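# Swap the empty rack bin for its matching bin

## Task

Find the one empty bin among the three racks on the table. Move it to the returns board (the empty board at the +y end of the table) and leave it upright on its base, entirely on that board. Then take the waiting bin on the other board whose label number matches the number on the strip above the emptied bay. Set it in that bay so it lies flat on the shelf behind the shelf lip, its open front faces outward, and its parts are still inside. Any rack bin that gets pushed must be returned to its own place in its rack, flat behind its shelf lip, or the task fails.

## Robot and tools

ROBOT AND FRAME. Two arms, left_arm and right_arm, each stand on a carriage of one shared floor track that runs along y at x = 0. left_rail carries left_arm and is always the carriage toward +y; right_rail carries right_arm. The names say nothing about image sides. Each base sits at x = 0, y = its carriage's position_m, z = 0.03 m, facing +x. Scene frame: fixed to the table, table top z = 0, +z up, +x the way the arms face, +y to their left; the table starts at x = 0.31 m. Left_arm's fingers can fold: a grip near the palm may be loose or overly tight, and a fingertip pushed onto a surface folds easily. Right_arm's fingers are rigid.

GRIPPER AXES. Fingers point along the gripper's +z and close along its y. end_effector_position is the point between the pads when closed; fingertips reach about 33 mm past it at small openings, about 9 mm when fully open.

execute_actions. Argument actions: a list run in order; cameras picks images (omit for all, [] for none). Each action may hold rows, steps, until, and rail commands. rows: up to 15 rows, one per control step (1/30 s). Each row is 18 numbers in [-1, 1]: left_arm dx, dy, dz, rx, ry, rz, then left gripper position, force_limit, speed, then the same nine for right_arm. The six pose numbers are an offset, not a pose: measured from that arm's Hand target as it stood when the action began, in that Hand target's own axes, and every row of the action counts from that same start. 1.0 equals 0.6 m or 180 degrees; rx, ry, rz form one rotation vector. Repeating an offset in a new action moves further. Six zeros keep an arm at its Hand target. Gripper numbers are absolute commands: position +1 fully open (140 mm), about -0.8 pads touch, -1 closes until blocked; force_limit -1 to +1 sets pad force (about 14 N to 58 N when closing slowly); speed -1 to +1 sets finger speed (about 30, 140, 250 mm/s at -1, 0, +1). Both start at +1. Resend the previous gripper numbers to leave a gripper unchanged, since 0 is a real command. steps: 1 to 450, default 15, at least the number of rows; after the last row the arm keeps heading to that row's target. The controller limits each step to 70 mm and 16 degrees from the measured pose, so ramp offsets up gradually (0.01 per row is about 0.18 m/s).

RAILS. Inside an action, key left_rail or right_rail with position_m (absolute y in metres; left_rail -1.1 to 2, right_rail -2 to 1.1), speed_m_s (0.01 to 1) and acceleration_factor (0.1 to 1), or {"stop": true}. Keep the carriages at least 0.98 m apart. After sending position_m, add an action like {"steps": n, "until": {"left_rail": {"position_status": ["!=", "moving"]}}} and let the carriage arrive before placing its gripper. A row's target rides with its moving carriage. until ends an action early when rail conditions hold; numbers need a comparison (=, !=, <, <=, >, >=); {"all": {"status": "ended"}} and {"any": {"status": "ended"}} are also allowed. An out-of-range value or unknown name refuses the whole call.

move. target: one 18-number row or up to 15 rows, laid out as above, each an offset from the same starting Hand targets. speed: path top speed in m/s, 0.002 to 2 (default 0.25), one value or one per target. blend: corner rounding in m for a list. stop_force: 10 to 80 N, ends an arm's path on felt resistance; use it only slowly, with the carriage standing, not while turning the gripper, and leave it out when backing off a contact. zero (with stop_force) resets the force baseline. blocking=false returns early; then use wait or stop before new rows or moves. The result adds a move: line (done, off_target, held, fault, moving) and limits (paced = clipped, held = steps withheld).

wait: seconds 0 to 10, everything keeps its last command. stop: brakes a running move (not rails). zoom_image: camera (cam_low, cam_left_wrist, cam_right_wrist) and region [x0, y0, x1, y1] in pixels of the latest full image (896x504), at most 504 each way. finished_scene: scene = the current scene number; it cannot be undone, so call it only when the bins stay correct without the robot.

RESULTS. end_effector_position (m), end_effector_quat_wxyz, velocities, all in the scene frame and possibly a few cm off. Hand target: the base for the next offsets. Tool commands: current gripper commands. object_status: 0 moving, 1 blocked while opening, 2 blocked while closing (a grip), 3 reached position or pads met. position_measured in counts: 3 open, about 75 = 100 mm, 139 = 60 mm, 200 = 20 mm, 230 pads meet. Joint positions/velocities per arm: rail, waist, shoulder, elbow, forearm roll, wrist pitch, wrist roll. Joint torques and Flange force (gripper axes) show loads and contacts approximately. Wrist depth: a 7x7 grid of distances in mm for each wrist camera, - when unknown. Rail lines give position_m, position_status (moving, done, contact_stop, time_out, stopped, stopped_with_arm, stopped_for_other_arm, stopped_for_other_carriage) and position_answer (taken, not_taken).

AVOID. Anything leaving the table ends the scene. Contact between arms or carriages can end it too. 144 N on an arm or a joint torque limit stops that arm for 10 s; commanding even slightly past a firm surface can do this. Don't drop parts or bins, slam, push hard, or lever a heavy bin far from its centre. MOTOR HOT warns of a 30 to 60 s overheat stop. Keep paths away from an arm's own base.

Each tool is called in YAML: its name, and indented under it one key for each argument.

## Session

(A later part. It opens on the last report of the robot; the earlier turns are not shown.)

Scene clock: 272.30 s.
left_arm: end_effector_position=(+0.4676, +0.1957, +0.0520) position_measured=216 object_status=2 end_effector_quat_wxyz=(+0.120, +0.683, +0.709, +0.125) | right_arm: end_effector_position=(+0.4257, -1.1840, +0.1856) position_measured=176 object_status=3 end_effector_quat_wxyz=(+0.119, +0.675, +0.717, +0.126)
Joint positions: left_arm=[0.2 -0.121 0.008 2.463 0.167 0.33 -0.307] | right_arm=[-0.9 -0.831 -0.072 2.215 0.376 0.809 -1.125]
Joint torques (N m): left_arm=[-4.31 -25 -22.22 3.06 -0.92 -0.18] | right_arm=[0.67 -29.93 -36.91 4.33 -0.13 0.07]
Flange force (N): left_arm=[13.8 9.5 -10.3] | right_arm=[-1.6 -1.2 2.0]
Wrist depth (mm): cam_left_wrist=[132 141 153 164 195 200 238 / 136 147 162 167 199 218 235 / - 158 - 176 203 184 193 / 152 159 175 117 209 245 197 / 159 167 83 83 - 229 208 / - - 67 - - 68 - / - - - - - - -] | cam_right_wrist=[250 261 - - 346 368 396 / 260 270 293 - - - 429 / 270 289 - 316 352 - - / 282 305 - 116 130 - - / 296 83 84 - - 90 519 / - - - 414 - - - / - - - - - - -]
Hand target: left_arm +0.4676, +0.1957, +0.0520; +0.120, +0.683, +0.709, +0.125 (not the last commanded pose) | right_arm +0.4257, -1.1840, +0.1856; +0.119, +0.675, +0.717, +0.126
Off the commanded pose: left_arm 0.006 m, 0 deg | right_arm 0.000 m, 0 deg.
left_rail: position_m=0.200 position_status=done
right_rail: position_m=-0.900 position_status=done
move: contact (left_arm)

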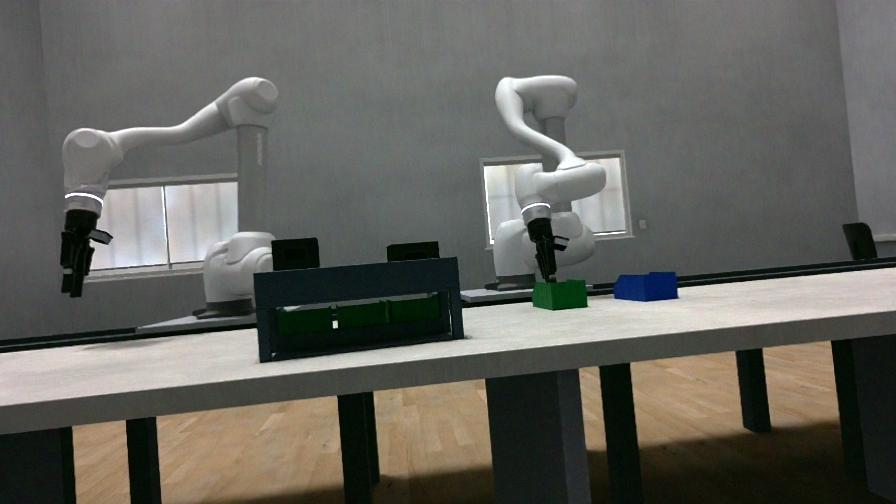

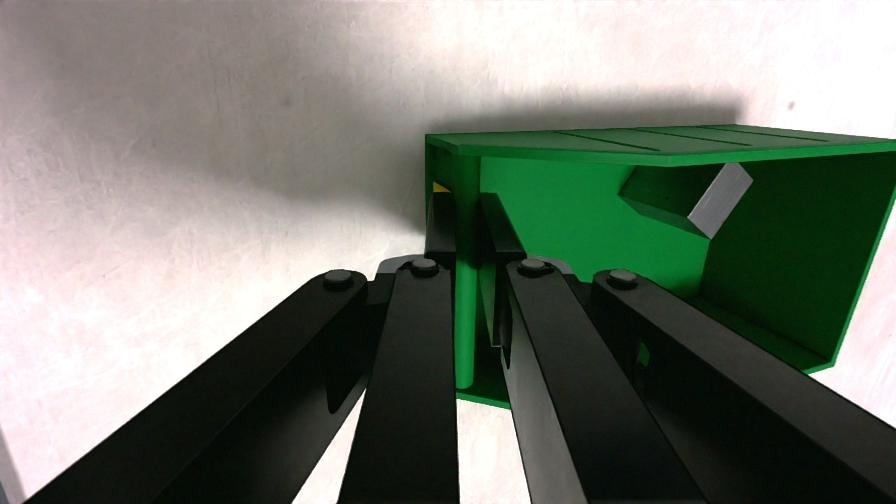

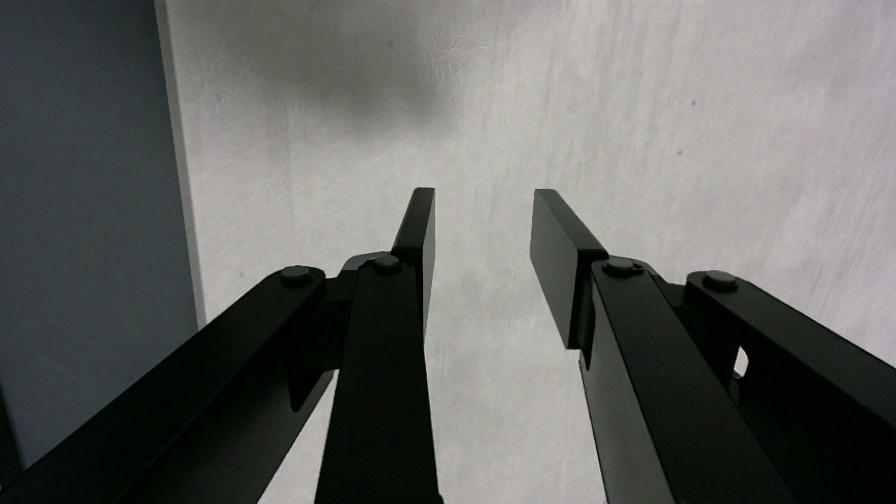

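execute_actions:
  actions:
    - {"rows":[[0,0.0006,-0.0016,0,0,0,-0.37,-0.7,-1,0,0,0,0,0,0,-0.37,0,-1]],"steps":80}
  cameras: []

move:
  target: [0,0,-0.22,0,0,0,-0.37,-0.7,-1,0,0,0,0,0,0,-0.37,0,-1]
  speed: 0.1

execute_actions:
  actions:
    - {"left_rail":{"position_m":0.45},"steps":450,"until":{"left_rail":{"position_status":["!=","moving"]}}}
  cameras: []

move:
  target: [0,0,0,0,0.0025,-0.0068,-0.37,-0.7,-1,0,0,0,0,0,0,-0.37,0,-1]
  speed: 0.1

Scene clock: 291.33 s.
left_arm: end_effector_position=(+0.4676, +0.1957, +0.0530) position_measured=176 object_status=3 end_effector_quat_wxyz=(+0.120, +0.683, +0.709, +0.125) | right_arm: end_effector_position=(+0.4257, -1.1840, +0.1856) position_measured=176 object_status=3 end_effector_quat_wxyz=(+0.119, +0.675, +0.717, +0.126)
Joint positions: left_arm=[0.2 -0.121 0.006 2.462 0.165 0.333 -0.305] | right_arm=[-0.9 -0.831 -0.072 2.215 0.376 0.809 -1.125]
Joint torques (N m): left_arm=[-3.76 -30.5 -25.86 3.25 -1.32 -0.3] | right_arm=[0.75 -29.87 -36.97 4.32 -0.14 0.07]
Flange force (N): left_arm=[12.7 8.1 3.4] | right_arm=[-0.7 -1.7 1.0]
Wrist depth (mm): cam_left_wrist=[133 142 153 175 192 209 - / 137 147 159 171 - - 257 / - 155 170 181 204 187 192 / 151 166 178 191 148 240 201 / 157 - 82 179 - 89 201 / - - - - - 77 - / - - - - - - -] | cam_right_wrist=[251 256 272 302 - - - / 260 270 287 - - - - / 271 287 306 321 348 - - / 283 299 104 138 130 - - / 301 83 84 368 - 90 551 / - - - - - - - / - - - 426 - - -]
Hand target: left_arm +0.4676, +0.1957, +0.0530; +0.120, +0.683, +0.709, +0.125 | right_arm +0.4257, -1.1840, +0.1856; +0.119, +0.675, +0.717, +0.126
Off the commanded pose: left_arm 0.000 m, 0 deg | right_arm 0.000 m, 0 deg.
left_rail: position_m=0.200 position_status=done
right_rail: position_m=-0.900 position_status=done
No camera images: "cameras" was empty.

Scene clock: 293.10 s.
left_arm: end_effector_position=(+0.4226, +0.1941, +0.1770) position_measured=176 object_status=3 end_effector_quat_wxyz=(+0.120, +0.683, +0.709, +0.125) | right_arm: end_effector_position=(+0.4257, -1.1840, +0.1856) position_measured=176 object_status=3 end_effector_quat_wxyz=(+0.119, +0.675, +0.717, +0.126)
Joint positions: left_arm=[0.2 -0.144 -0.28 2.394 0.097 0.687 -0.246] | right_arm=[-0.9 -0.831 -0.072 2.215 0.376 0.809 -1.125]
Joint torques (N m): left_arm=[-3.84 -10.23 -35.34 4.19 -1.21 -0.32] | right_arm=[0.64 -29.78 -36.97 4.29 -0.09 0.04]
Flange force (N): left_arm=[13.9 8.3 1.3] | right_arm=[-1.6 -1.2 2.3]
Wrist depth (mm): cam_left_wrist=[237 250 - - - - 397 / 247 253 - 307 326 389 436 / 258 268 287 313 349 401 - / 268 279 - 301 148 - 538 / 280 - 82 360 - 81 597 / - - - - - 77 67 / - - - - - - -] | cam_right_wrist=[251 255 - - - - - / 260 271 - - - 393 - / 271 281 - 334 - - - / 283 - - 344 130 406 - / 295 79 84 371 - 90 - / - - - 389 - - - / - - - - - - -]
Hand target: left_arm +0.4225, +0.1941, +0.1770; +0.120, +0.683, +0.709, +0.125 | right_arm +0.4257, -1.1840, +0.1856; +0.119, +0.675, +0.717, +0.126
Off the commanded pose: left_arm 0.000 m, 0 deg | right_arm 0.000 m, 0 deg.
left_rail: position_m=0.200 position_status=done
right_rail: position_m=-0.900 position_status=done
move: done

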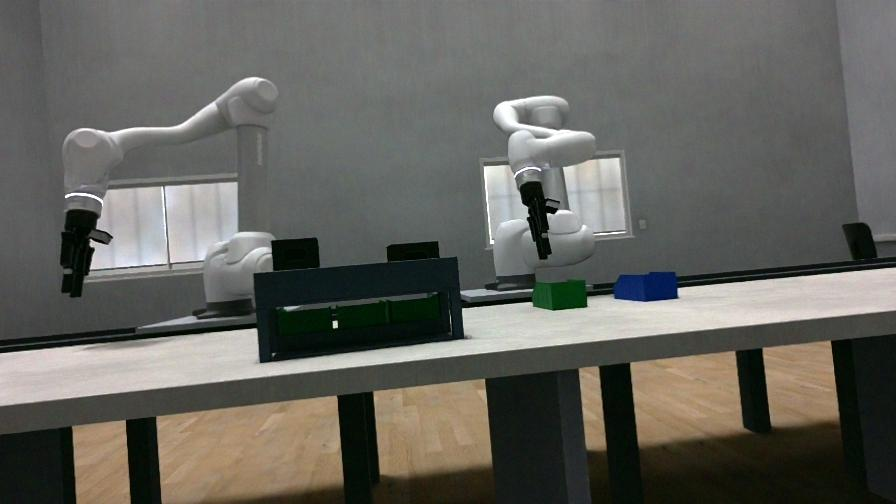

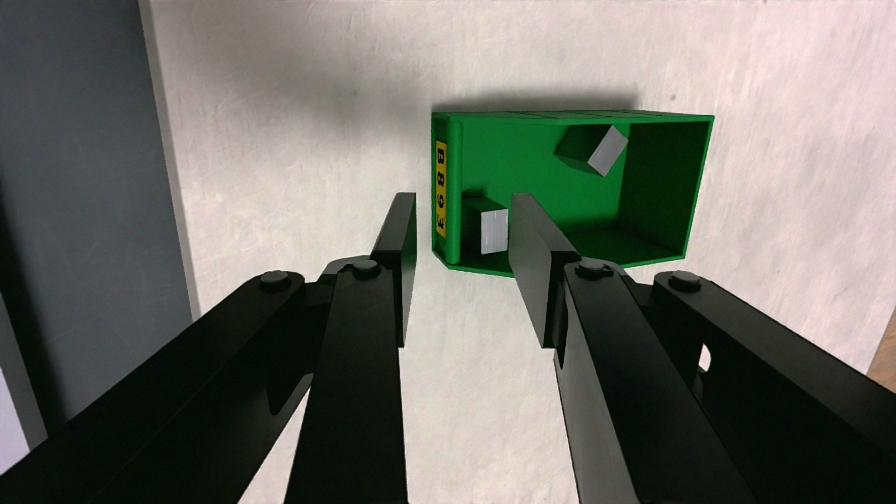

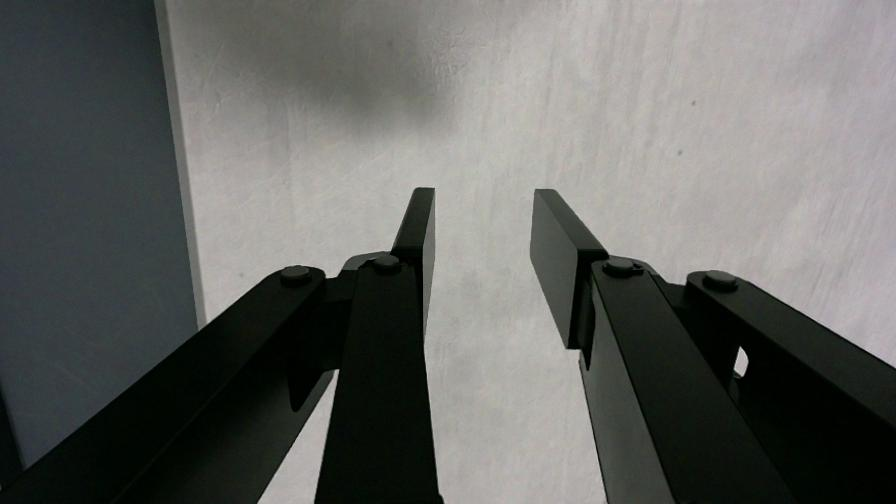

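Scene clock: 295.40 s.
left_arm: end_effector_position=(+0.4225, +0.4441, +0.1771) position_measured=176 object_status=3 end_effector_quat_wxyz=(+0.120, +0.683, +0.709, +0.125) | right_arm: end_effector_position=(+0.4257, -1.1840, +0.1856) position_measured=176 object_status=3 end_effector_quat_wxyz=(+0.119, +0.675, +0.717, +0.126)
Joint positions: left_arm=[0.45 -0.144 -0.28 2.394 0.097 0.687 -0.246] | right_arm=[-0.9 -0.831 -0.072 2.215 0.376 0.809 -1.125]
Joint torques (N m): left_arm=[-4.73 -10.69 -35.51 4.27 -1.2 -0.31] | right_arm=[0.76 -29.79 -36.82 4.31 -0.1 0.08]
Flange force (N): left_arm=[16.5 9.4 2.5] | right_arm=[-1.8 -1.4 1.7]
Wrist depth (mm): cam_left_wrist=[237 240 - 294 331 - 411 / 246 - - 306 339 322 421 / 258 269 281 309 354 337 515 / 268 282 285 304 120 328 - / 281 - 82 368 - 83 - / - - - 374 - 77 - / - - - 390 - - -] | cam_right_wrist=[250 269 - 302 - - - / 260 274 290 - - - - / 271 283 - 312 363 429 452 / 282 305 - 347 129 - - / 296 83 83 374 - 90 517 / - - - - - - - / - - - 434 - - -]
Hand target: left_arm +0.4225, +0.4441, +0.1770; +0.120, +0.683, +0.709, +0.125 | right_arm +0.4257, -1.1840, +0.1856; +0.119, +0.675, +0.717, +0.126
Tool commands: left_gripper/position=-0.37 left_gripper/force_limit=-0.7 left_gripper/speed=-1.0 right_gripper/position=-0.37 right_gripper/force_limit=+0.0 right_gripper/speed=-1.0
Off the commanded pose: left_arm 0.000 m, 0 deg | right_arm 0.000 m, 0 deg.
left_rail: position_m=0.450 position_status=done
right_rail: position_m=-0.900 position_status=done
No camera images: "cameras" was empty.

Scene clock: 296.20 s.
left_arm: end_effector_position=(+0.4225, +0.4441, +0.1770) position_measured=176 object_status=3 end_effector_quat_wxyz=(+0.119, +0.675, +0.717, +0.126) | right_arm: end_effector_position=(+0.4257, -1.1840, +0.1856) position_measured=176 object_status=3 end_effector_quat_wxyz=(+0.119, +0.675, +0.717, +0.126)
Joint positions: left_arm=[0.45 -0.153 -0.28 2.394 0.113 0.689 -0.287] | right_arm=[-0.9 -0.831 -0.072 2.215 0.376 0.809 -1.125]
Joint torques (N m): left_arm=[-3.44 -11.6 -35.7 4.37 -1.23 -0.16] | right_arm=[1.07 -29.7 -36.87 4.31 -0.16 0.05]
Flange force (N): left_arm=[11.6 10.0 4.1] | right_arm=[-2.3 -2.0 1.7]
Wrist depth (mm): cam_left_wrist=[236 245 265 - 304 - 394 / 248 253 - 297 338 - - / 259 267 - 309 357 336 - / 269 280 291 312 147 345 520 / 281 - 82 359 - 81 541 / - - - - - 77 - / - - - 391 - - -] | cam_right_wrist=[250 259 - 297 319 333 - / 259 262 300 314 343 - - / 272 292 301 324 346 - 448 / 282 296 - 139 130 438 - / 296 83 83 368 - 90 80 / - - - - - - - / - - - - - - -]
Hand target: left_arm +0.4225, +0.4441, +0.1770; +0.119, +0.675, +0.717, +0.126 | right_arm +0.4257, -1.1840, +0.1856; +0.119, +0.675, +0.717, +0.126
Off the commanded pose: left_arm 0.000 m, 0 deg | right_arm 0.000 m, 0 deg.
left_rail: position_m=0.450 position_status=done
right_rail: position_m=-0.900 position_status=done
move: done

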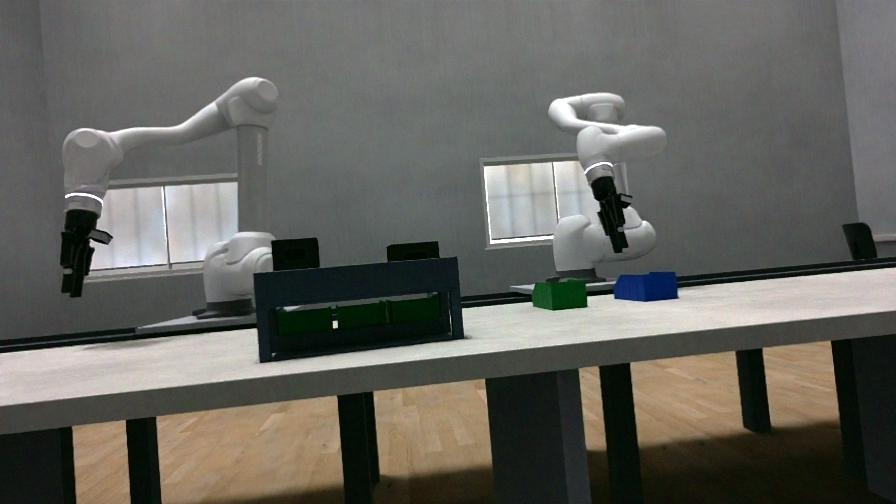

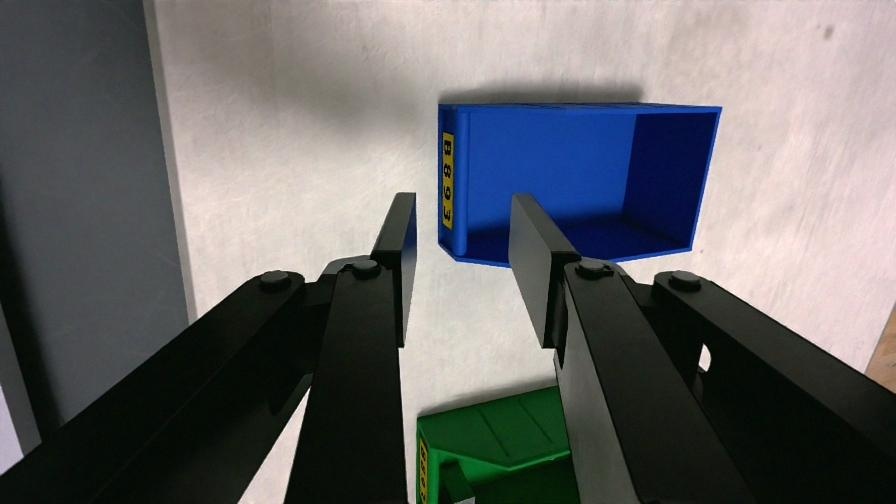

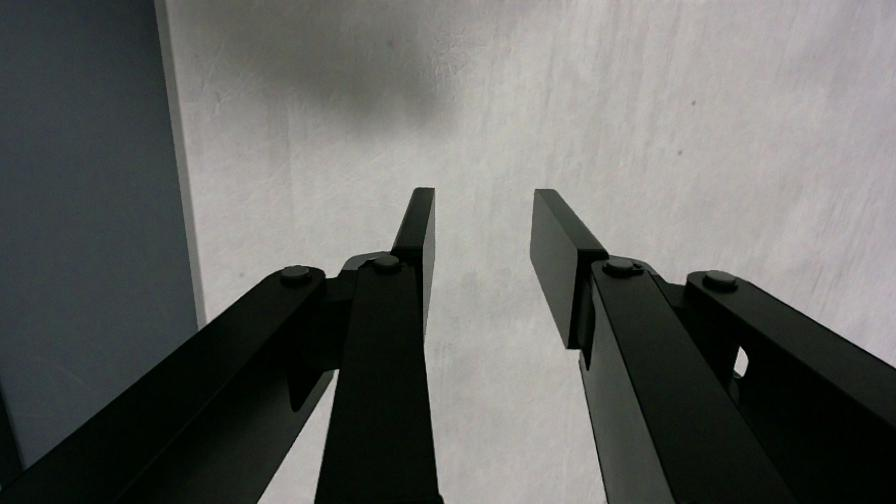

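move:
  target: [0,0.003,0.222,0,0,0,-0.37,-0.7,-1,0,0,0,0,0,0,-0.37,0,-1]
  speed: 0.08
  cameras: ["cam_left_wrist"]

execute_actions:
  actions:
    - {"rows":[[0,0,0,0,0,0,-1,-0.7,-1,0,0,0,0,0,0,-0.37,0,-1]],"steps":80}
  cameras: []

move:
  target: [0,0.06,-0.32,0,0,0,-1,-0.7,-1,0,0,0,0,0,0,-0.37,0,-1]
  speed: 0.1
  cameras: ["cam_low","cam_left_wrist"]

Scene clock: 311.20 s.
left_arm: end_effector_position=(+0.4697, +0.4469, +0.0525) position_measured=176 object_status=3 end_effector_quat_wxyz=(+0.119, +0.675, +0.717, +0.126) | right_arm: end_effector_position=(+0.4257, -1.1840, +0.1856) position_measured=176 object_status=3 end_effector_quat_wxyz=(+0.119, +0.675, +0.717, +0.126)
Joint positions: left_arm=[0.45 -0.125 0.011 2.459 0.192 0.334 -0.355] | right_arm=[-0.9 -0.831 -0.072 2.215 0.376 0.809 -1.125]
Joint torques (N m): left_arm=[-3.92 -28.61 -25.96 3.1 -1.08 -0.25] | right_arm=[0.83 -29.83 -36.88 4.33 -0.13 0.07]
Flange force (N): left_arm=[12.6 6.2 -1.8] | right_arm=[-1.6 -1.6 1.5]
Wrist depth (mm): cam_left_wrist=[133 141 151 167 184 212 229 / - 147 165 172 140 222 178 / 144 155 170 175 208 229 196 / - 162 173 178 148 240 204 / 158 160 82 196 - 84 202 / - - - - - 77 - / - - - - - - -] | cam_right_wrist=[251 260 269 300 344 360 412 / 260 270 293 - - 379 434 / 271 283 292 - - - - / 283 303 104 141 130 438 507 / 296 83 83 367 - 90 503 / - - - - - - - / - - - - - - -]
Hand target: left_arm +0.4697, +0.4469, +0.0525; +0.119, +0.675, +0.717, +0.126 | right_arm +0.4257, -1.1840, +0.1856; +0.119, +0.675, +0.717, +0.126
Off the commanded pose: left_arm 0.000 m, 0 deg | right_arm 0.000 m, 0 deg.
left_rail: position_m=0.450 position_status=done
right_rail: position_m=-0.900 position_status=done
move: done
Images, in order (width x height): cam_left_wrist 896x504.

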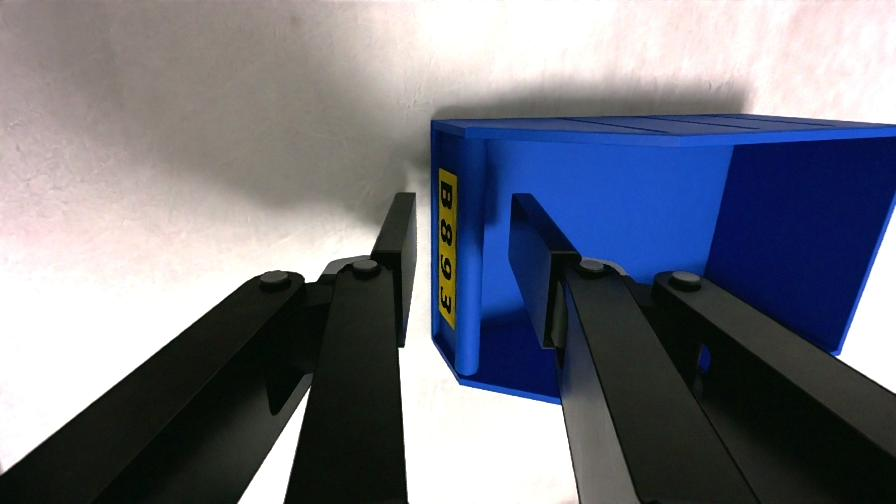

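Scene clock: 314.07 s.
left_arm: end_effector_position=(+0.4697, +0.4469, +0.0525) position_measured=216 object_status=2 end_effector_quat_wxyz=(+0.119, +0.675, +0.717, +0.126) | right_arm: end_effector_position=(+0.4257, -1.1840, +0.1856) position_measured=176 object_status=3 end_effector_quat_wxyz=(+0.119, +0.675, +0.717, +0.126)
Joint positions: left_arm=[0.45 -0.125 0.011 2.459 0.192 0.334 -0.355] | right_arm=[-0.9 -0.831 -0.072 2.215 0.376 0.809 -1.125]
Joint torques (N m): left_arm=[-4.14 -26.38 -21.94 3.01 -0.43 -0.31] | right_arm=[0.94 -29.64 -37.03 4.29 -0.13 0.04]
Flange force (N): left_arm=[13.4 11.0 -6.9] | right_arm=[-1.5 -2.0 1.5]
Wrist depth (mm): cam_left_wrist=[132 142 154 170 183 - - / - 147 161 174 189 207 - / 144 152 170 177 208 229 194 / 152 163 174 157 215 243 203 / 158 166 82 83 - 83 207 / - - 67 - - 68 - / - - - - - - -] | cam_right_wrist=[250 261 275 - - - - / 260 268 - 303 - - - / 271 284 - - 370 401 435 / 283 300 - 115 157 436 478 / 295 83 84 - - 90 - / - - - - - - - / - - - - - - -]
Hand target: left_arm +0.4697, +0.4469, +0.0525; +0.119, +0.675, +0.717, +0.126 | right_arm +0.4257, -1.1840, +0.1856; +0.119, +0.675, +0.717, +0.126
Off the commanded pose: left_arm 0.000 m, 0 deg | right_arm 0.000 m, 0 deg.
left_rail: position_m=0.450 position_status=done
right_rail: position_m=-0.900 position_status=done
No camera images: "cameras" was empty.

Scene clock: 316.43 s.
left_arm: end_effector_position=(+0.4379, +0.4450, +0.2452) position_measured=216 object_status=2 end_effector_quat_wxyz=(+0.119, +0.675, +0.717, +0.126) | right_arm: end_effector_position=(+0.4257, -1.1840, +0.1856) position_measured=176 object_status=3 end_effector_quat_wxyz=(+0.119, +0.675, +0.717, +0.126)
Joint positions: left_arm=[0.45 -0.143 -0.318 2.281 0.092 0.838 -0.252] | right_arm=[-0.9 -0.831 -0.072 2.215 0.376 0.809 -1.125]
Joint torques (N m): left_arm=[-3.4 -10.48 -39.28 4.64 -1.41 -0.3] | right_arm=[0.85 -29.85 -36.86 4.3 -0.12 0.09]
Flange force (N): left_arm=[11.1 8.7 3.1] | right_arm=[-2.3 -1.5 2.4]
Wrist depth (mm): cam_left_wrist=[287 304 332 357 - - - / 295 309 - 352 169 141 - / 312 330 - 179 208 230 194 / 326 342 - 129 216 250 204 / 337 359 82 83 93 79 221 / 313 - 67 - - 68 2388 / - - - - - - -] | cam_right_wrist=[250 257 - - - - - / 260 269 - 305 347 - 408 / 271 278 312 - 365 - 470 / 283 301 - 115 130 438 - / 296 83 83 - - 90 543 / - - - - - - - / - - - - - - -]
Hand target: left_arm +0.4379, +0.4450, +0.2452; +0.119, +0.675, +0.717, +0.126 | right_arm +0.4257, -1.1840, +0.1856; +0.119, +0.675, +0.717, +0.126
Off the commanded pose: left_arm 0.000 m, 0 deg | right_arm 0.000 m, 0 deg.
left_rail: position_m=0.450 position_status=done
right_rail: position_m=-0.900 position_status=done
move: done
Images, in order (width x height): cam_low 896x504, cam_left_wrist 896x504.

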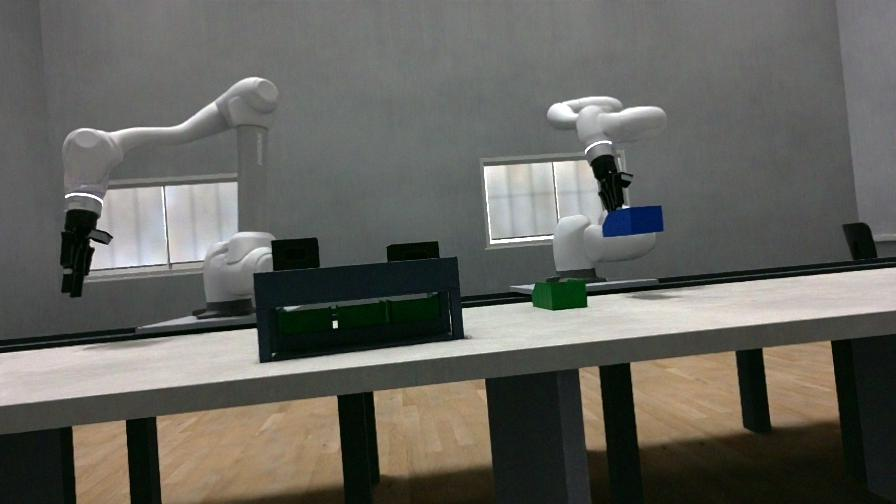

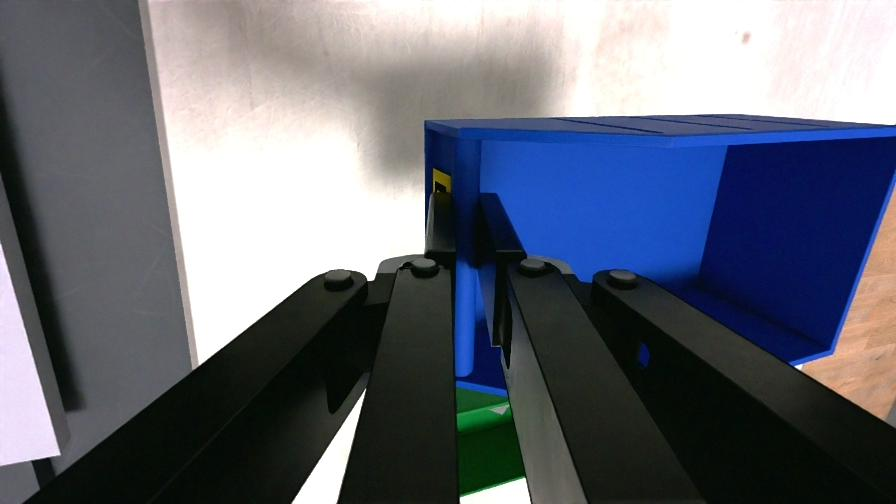

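execute_actions:
  actions:
    - {"left_rail":{"position_m":2.0},"steps":450,"until":{"left_rail":{"position_status":["!=","moving"]}}}
    - {"right_rail":{"position_m":0.482},"steps":450,"until":{"right_rail":{"position_status":["!=","moving"]}}}

Scene clock: 332.87 s.
left_arm: end_effector_position=(+0.4379, +1.9950, +0.2452) position_measured=216 object_status=2 end_effector_quat_wxyz=(+0.119, +0.675, +0.717, +0.126) | right_arm: end_effector_position=(+0.4257, +0.1980, +0.1856) position_measured=176 object_status=3 end_effector_quat_wxyz=(+0.119, +0.675, +0.717, +0.126)
Joint positions: left_arm=[2 -0.143 -0.318 2.281 0.092 0.838 -0.252] | right_arm=[0.482 -0.831 -0.072 2.215 0.376 0.809 -1.125]
Joint torques (N m): left_arm=[-3.46 -11.1 -39.76 4.63 -1.64 -0.29] | right_arm=[0.96 -29.61 -36.85 4.34 -0.1 0.05]
Flange force (N): left_arm=[11.5 8.0 3.0] | right_arm=[-1.5 -1.9 1.2]
Flange force at the end of the 1st action (N): left_arm=[13.3 8.3 3.1] | right_arm=[-2.1 -1.6 1.8]
Wrist depth (mm): cam_left_wrist=[288 294 326 - 371 416 495 / 299 314 332 385 375 - 506 / 315 325 - 164 208 227 194 / 325 341 - 129 216 240 204 / 343 359 82 83 93 83 210 / 314 - 67 - - 68 2412 / - - - - - - -] | cam_right_wrist=[251 262 - - - 348 403 / 261 273 291 306 330 385 - / 270 289 - 318 346 - - / 283 296 297 305 157 343 - / 295 84 84 - - 90 - / - - - - - - - / - - - - - - -]
Hand target: left_arm +0.4379, +1.9950, +0.2452; +0.119, +0.675, +0.717, +0.126 | right_arm +0.4257, +0.1980, +0.1856; +0.119, +0.675, +0.717, +0.126
Tool commands: left_gripper/position=-1.0 left_gripper/force_limit=-0.7 left_gripper/speed=-1.0 right_gripper/position=-0.37 right_gripper/force_limit=+0.0 right_gripper/speed=-1.0
Off the commanded pose: left_arm 0.000 m, 0 deg | right_arm 0.000 m, 0 deg.
left_rail: position_m=2.000 position_status=done
right_rail: position_m=0.482 position_status=done

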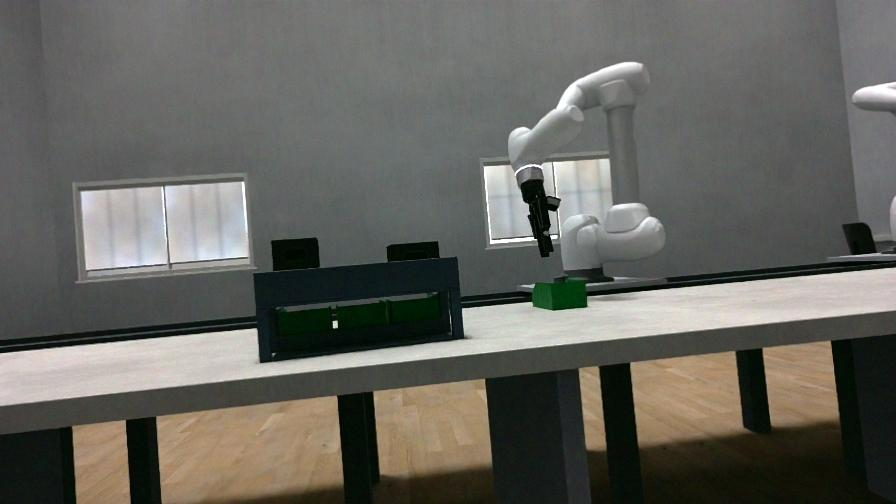

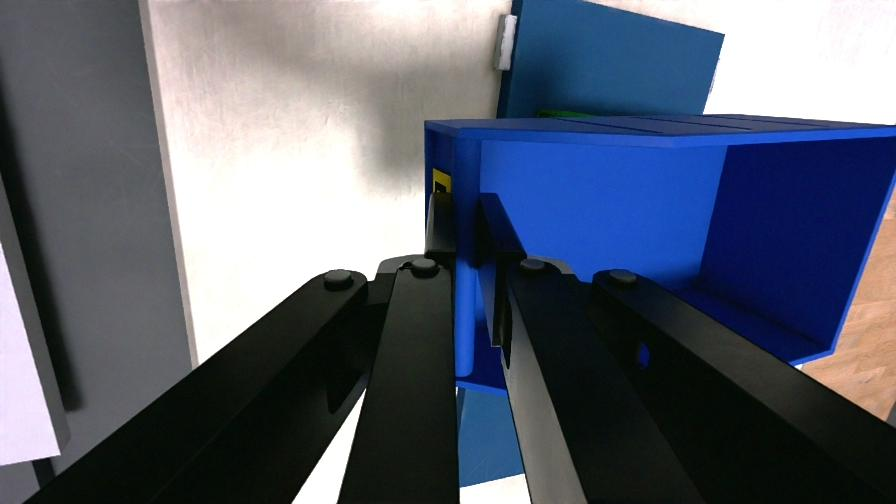

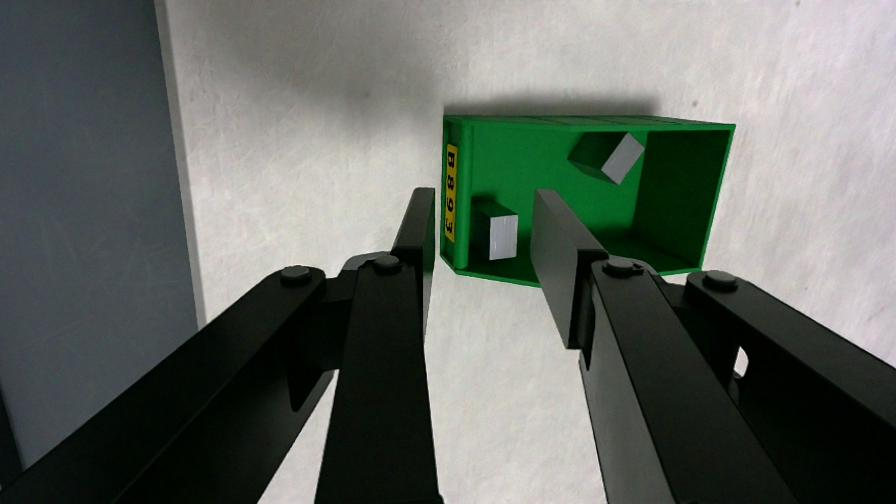

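move:
  target:
    - [0.508,0.094,0.034,0,0,0,-1,-0.7,-1,0,-0.011,0,0,-0.0025,0.0068,-0.37,0,-1]
    - [0.508,0.094,0.034,0,0,0,-1,-0.7,-1,0,-0.011,0.17,0,-0.0025,0.0068,-0.37,0,-1]
  speed: 0.12

Scene clock: 349.03 s.
left_arm: end_effector_position=(+0.4797, +2.3028, +0.2453) position_measured=216 object_status=2 end_effector_quat_wxyz=(+0.119, +0.675, +0.717, +0.126) | right_arm: end_effector_position=(+0.4544, +0.1997, +0.0875) position_measured=176 object_status=3 end_effector_quat_wxyz=(+0.121, +0.683, +0.709, +0.125)
Joint positions: left_arm=[2 0.607 -0.054 2.076 -0.243 0.833 0.685] | right_arm=[0.482 -0.777 0.086 2.282 0.471 0.579 -1.185]
Joint torques (N m): left_arm=[-4.26 -35.11 -37.51 3.61 -1.24 -0.26] | right_arm=[0.88 -41.1 -31.33 3.41 -0.04 0.1]
Flange force (N): left_arm=[11.6 -0.8 -0.3] | right_arm=[-2.0 -1.4 2.0]
Wrist depth (mm): cam_left_wrist=[- - - 336 375 417 - / 295 - 331 353 385 178 - / - - - 179 209 230 194 / 322 342 378 129 216 244 209 / 341 - 83 83 93 78 221 / 348 - 67 - - 68 2412 / - - - - - - -] | cam_right_wrist=[161 - 191 203 214 - 273 / 171 178 194 210 220 240 - / 175 - 202 191 240 222 227 / 189 - - 196 158 275 233 / 198 84 83 220 128 90 85 / - - - 264 - - - / - - - - - - -]
Hand target: left_arm +0.4797, +2.3028, +0.2453; +0.119, +0.675, +0.717, +0.126 | right_arm +0.4544, +0.1997, +0.0875; +0.121, +0.683, +0.709, +0.125
Off the commanded pose: left_arm 0.000 m, 0 deg | right_arm 0.000 m, 0 deg.
left_rail: position_m=2.000 position_status=done
right_rail: position_m=0.482 position_status=done
move: done

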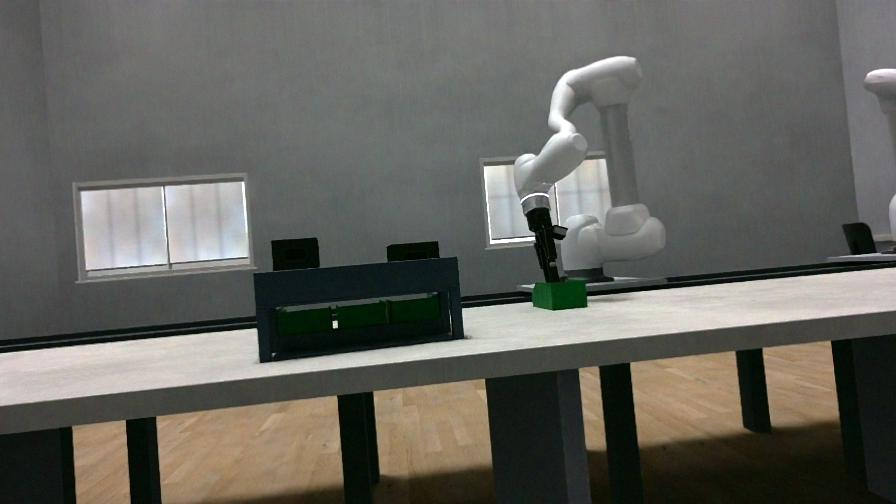

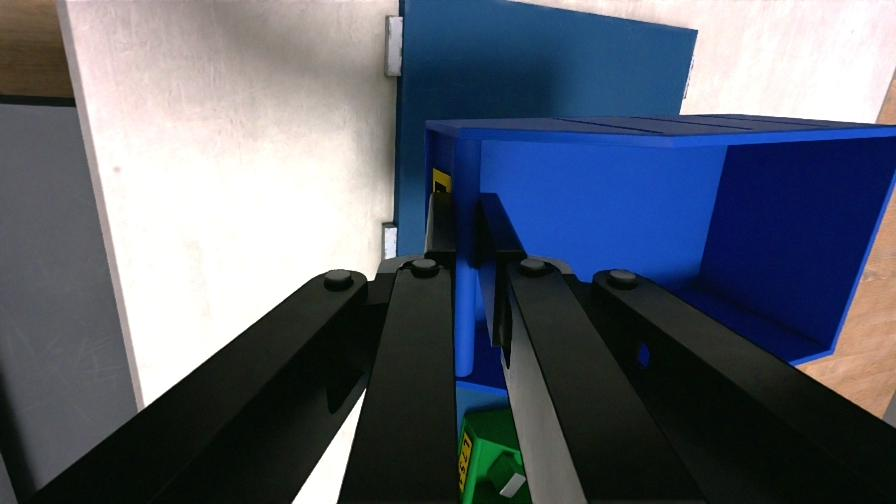

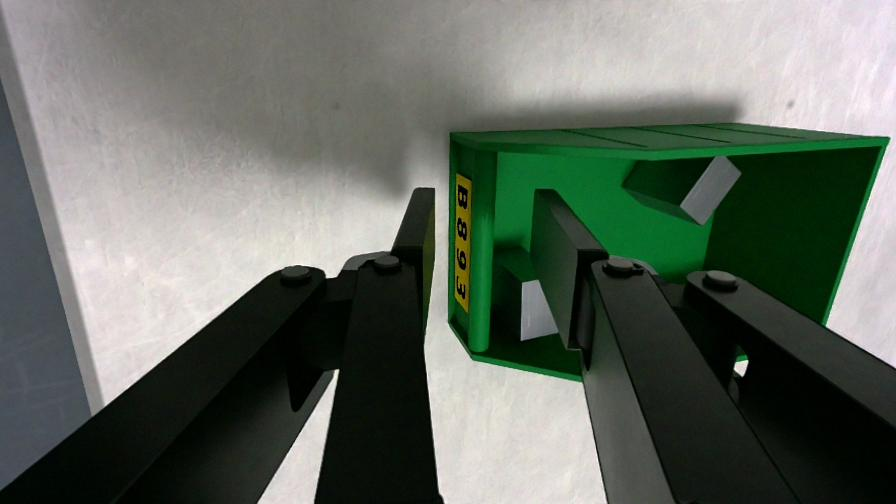

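move:
  target:
    - [0.029,0.119,0.0433,0,0.0057,-0.0157,-1,-0.7,-1,0.005,0,0.0594,0,0,0,-0.37,0,-1]
    - [0.029,0.0364,0.2705,0,0.0057,-0.0157,-1,-0.7,-1,0.005,0,0.0594,0,0,0,-0.37,0,-1]
  speed: 0.1

move:
  target: [0,-0.0256,0.0705,0,0,0,-1,-0.7,-1,0,0,0,0,0,0,-0.37,0,-1]
  speed: 0.015
  stop_force: 10
  cameras: ["cam_left_wrist"]

Scene clock: 376.27 s.
left_arm: end_effector_position=(+0.5545, +2.3247, +0.1003) position_measured=216 object_status=2 end_effector_quat_wxyz=(+0.116, +0.656, +0.734, +0.129) | right_arm: end_effector_position=(+0.4664, +0.2031, +0.0540) position_measured=176 object_status=3 end_effector_quat_wxyz=(+0.121, +0.683, +0.709, +0.125)
Joint positions: left_arm=[2 0.551 0.205 2.105 -0.291 0.532 0.668] | right_arm=[0.482 -0.752 0.15 2.296 0.526 0.504 -1.229]
Joint torques (N m): left_arm=[-3.49 -55.01 -30.71 3.07 -1.42 -0.4] | right_arm=[0.56 -45.65 -29.16 3.06 -0.03 0.05]
Flange force (N): left_arm=[9.6 -0.5 1.3] | right_arm=[-2.4 -0.6 3.7]
Wrist depth (mm): cam_left_wrist=[168 176 183 198 218 250 292 / 176 186 192 205 225 252 315 / - - 204 188 208 230 194 / - - 213 129 216 244 209 / 200 - 82 83 93 83 208 / - - 68 - - 68 - / - - - - - - -] | cam_right_wrist=[138 - 158 173 194 - - / 143 145 - 177 - - - / 150 158 - 182 184 185 189 / 158 165 178 167 202 216 212 / 161 - 83 185 128 93 208 / - - - 215 187 - - / - - - - - - -]
Hand target: left_arm +0.5545, +2.3247, +0.1003; +0.116, +0.656, +0.734, +0.129 | right_arm +0.4664, +0.2031, +0.0540; +0.121, +0.683, +0.709, +0.125
Off the commanded pose: left_arm 0.000 m, 0 deg | right_arm 0.000 m, 0 deg.
left_rail: position_m=2.000 position_status=done
right_rail: position_m=0.482 position_status=done
move: done

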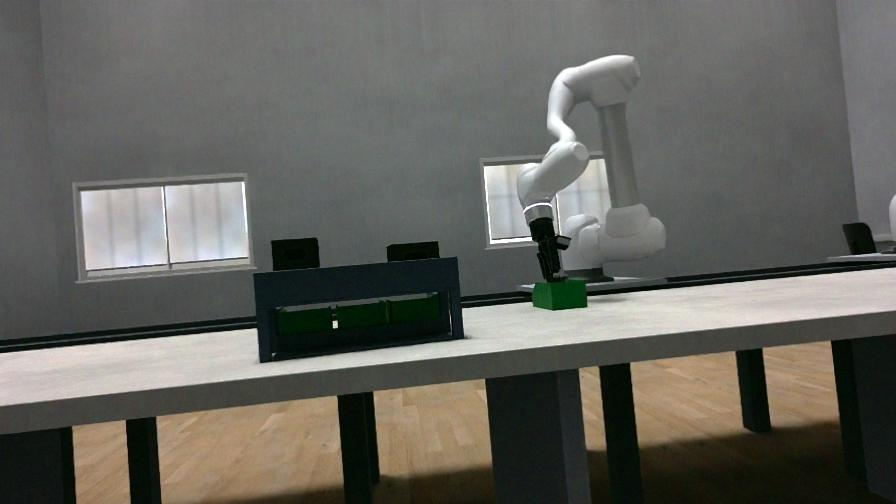

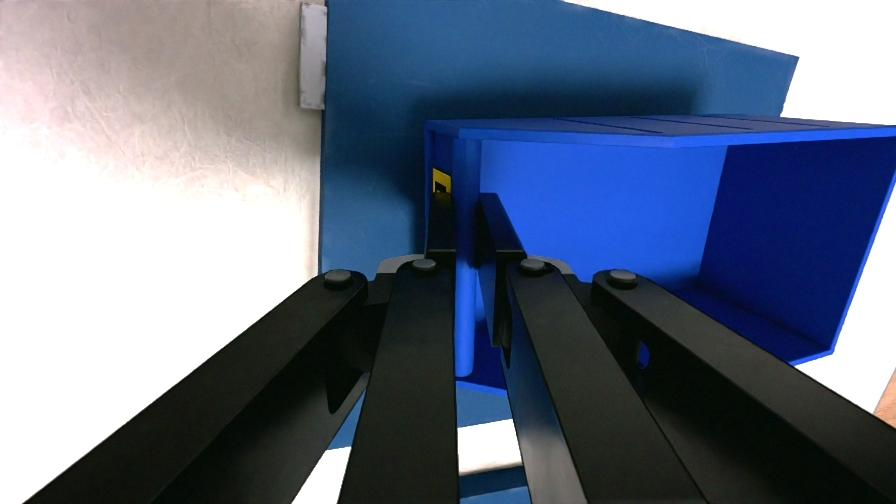

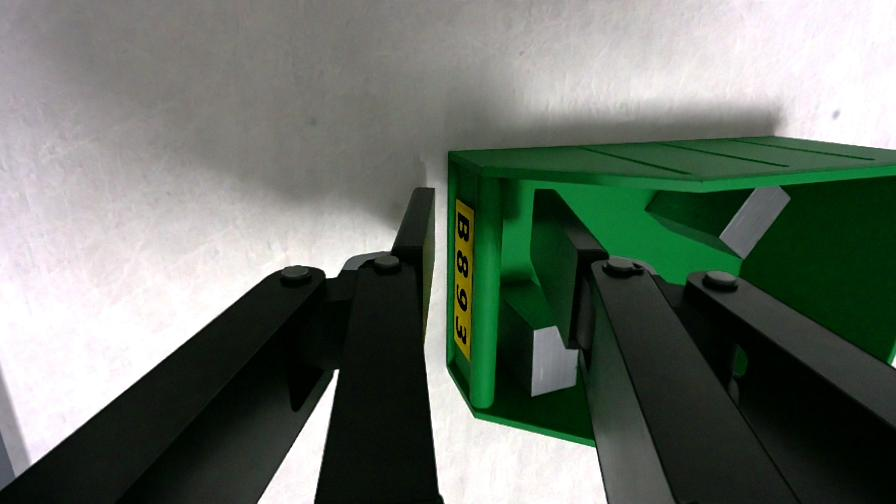

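Scene clock: 378.90 s.
left_arm: end_effector_position=(+0.5547, +2.3248, +0.0703) position_measured=216 object_status=2 end_effector_quat_wxyz=(+0.116, +0.656, +0.734, +0.130) | right_arm: end_effector_position=(+0.4664, +0.2031, +0.0540) position_measured=176 object_status=3 end_effector_quat_wxyz=(+0.121, +0.683, +0.709, +0.125)
Joint positions: left_arm=[2 0.551 0.245 2.126 -0.325 0.473 0.707] | right_arm=[0.482 -0.752 0.15 2.296 0.526 0.504 -1.229]
Joint torques (N m): left_arm=[-3.4 -46.05 -20.6 3.63 -0.15 -0.39] | right_arm=[0.91 -45.74 -29.23 3.1 -0.03 0.04]
Flange force (N): left_arm=[9.3 4.8 -14.2] | right_arm=[-2.1 -1.1 2.1]
Wrist depth (mm): cam_left_wrist=[146 155 157 168 187 209 251 / - 161 167 172 189 212 237 / 160 166 178 178 207 228 194 / 166 178 180 130 214 246 197 / - - 82 78 - 83 206 / - - 67 - - 68 - / - - - - - - -] | cam_right_wrist=[138 145 154 - 184 202 228 / 143 151 163 176 195 - - / 149 156 - 181 183 186 191 / 156 165 176 167 202 199 212 / 163 - 84 186 128 90 196 / - - - 195 187 - - / - - - 244 - - -]
Hand target: left_arm +0.5547, +2.3248, +0.0703; +0.116, +0.656, +0.734, +0.130 (not the last commanded pose) | right_arm +0.4664, +0.2031, +0.0540; +0.121, +0.683, +0.709, +0.125
Off the commanded pose: left_arm 0.015 m, 0 deg | right_arm 0.000 m, 0 deg.
left_rail: position_m=2.000 position_status=done
right_rail: position_m=0.482 position_status=done
move: contact (left_arm)
Images, in order (width x height): cam_left_wrist 896x504.

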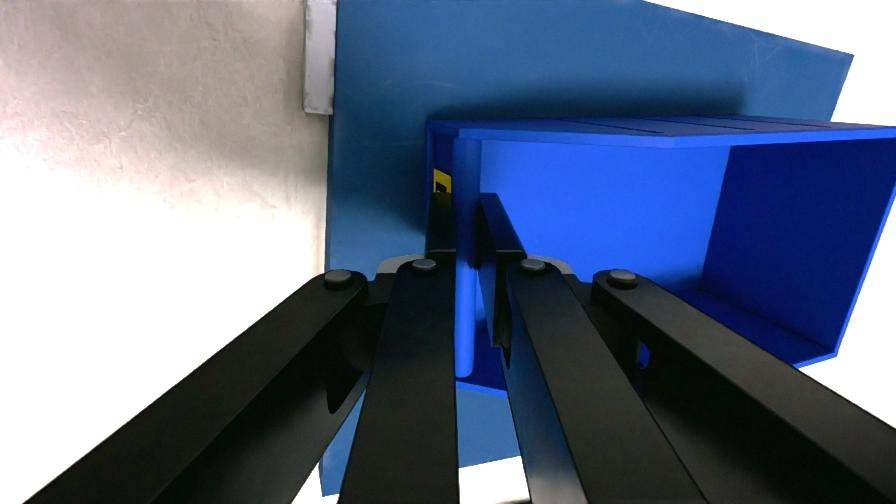

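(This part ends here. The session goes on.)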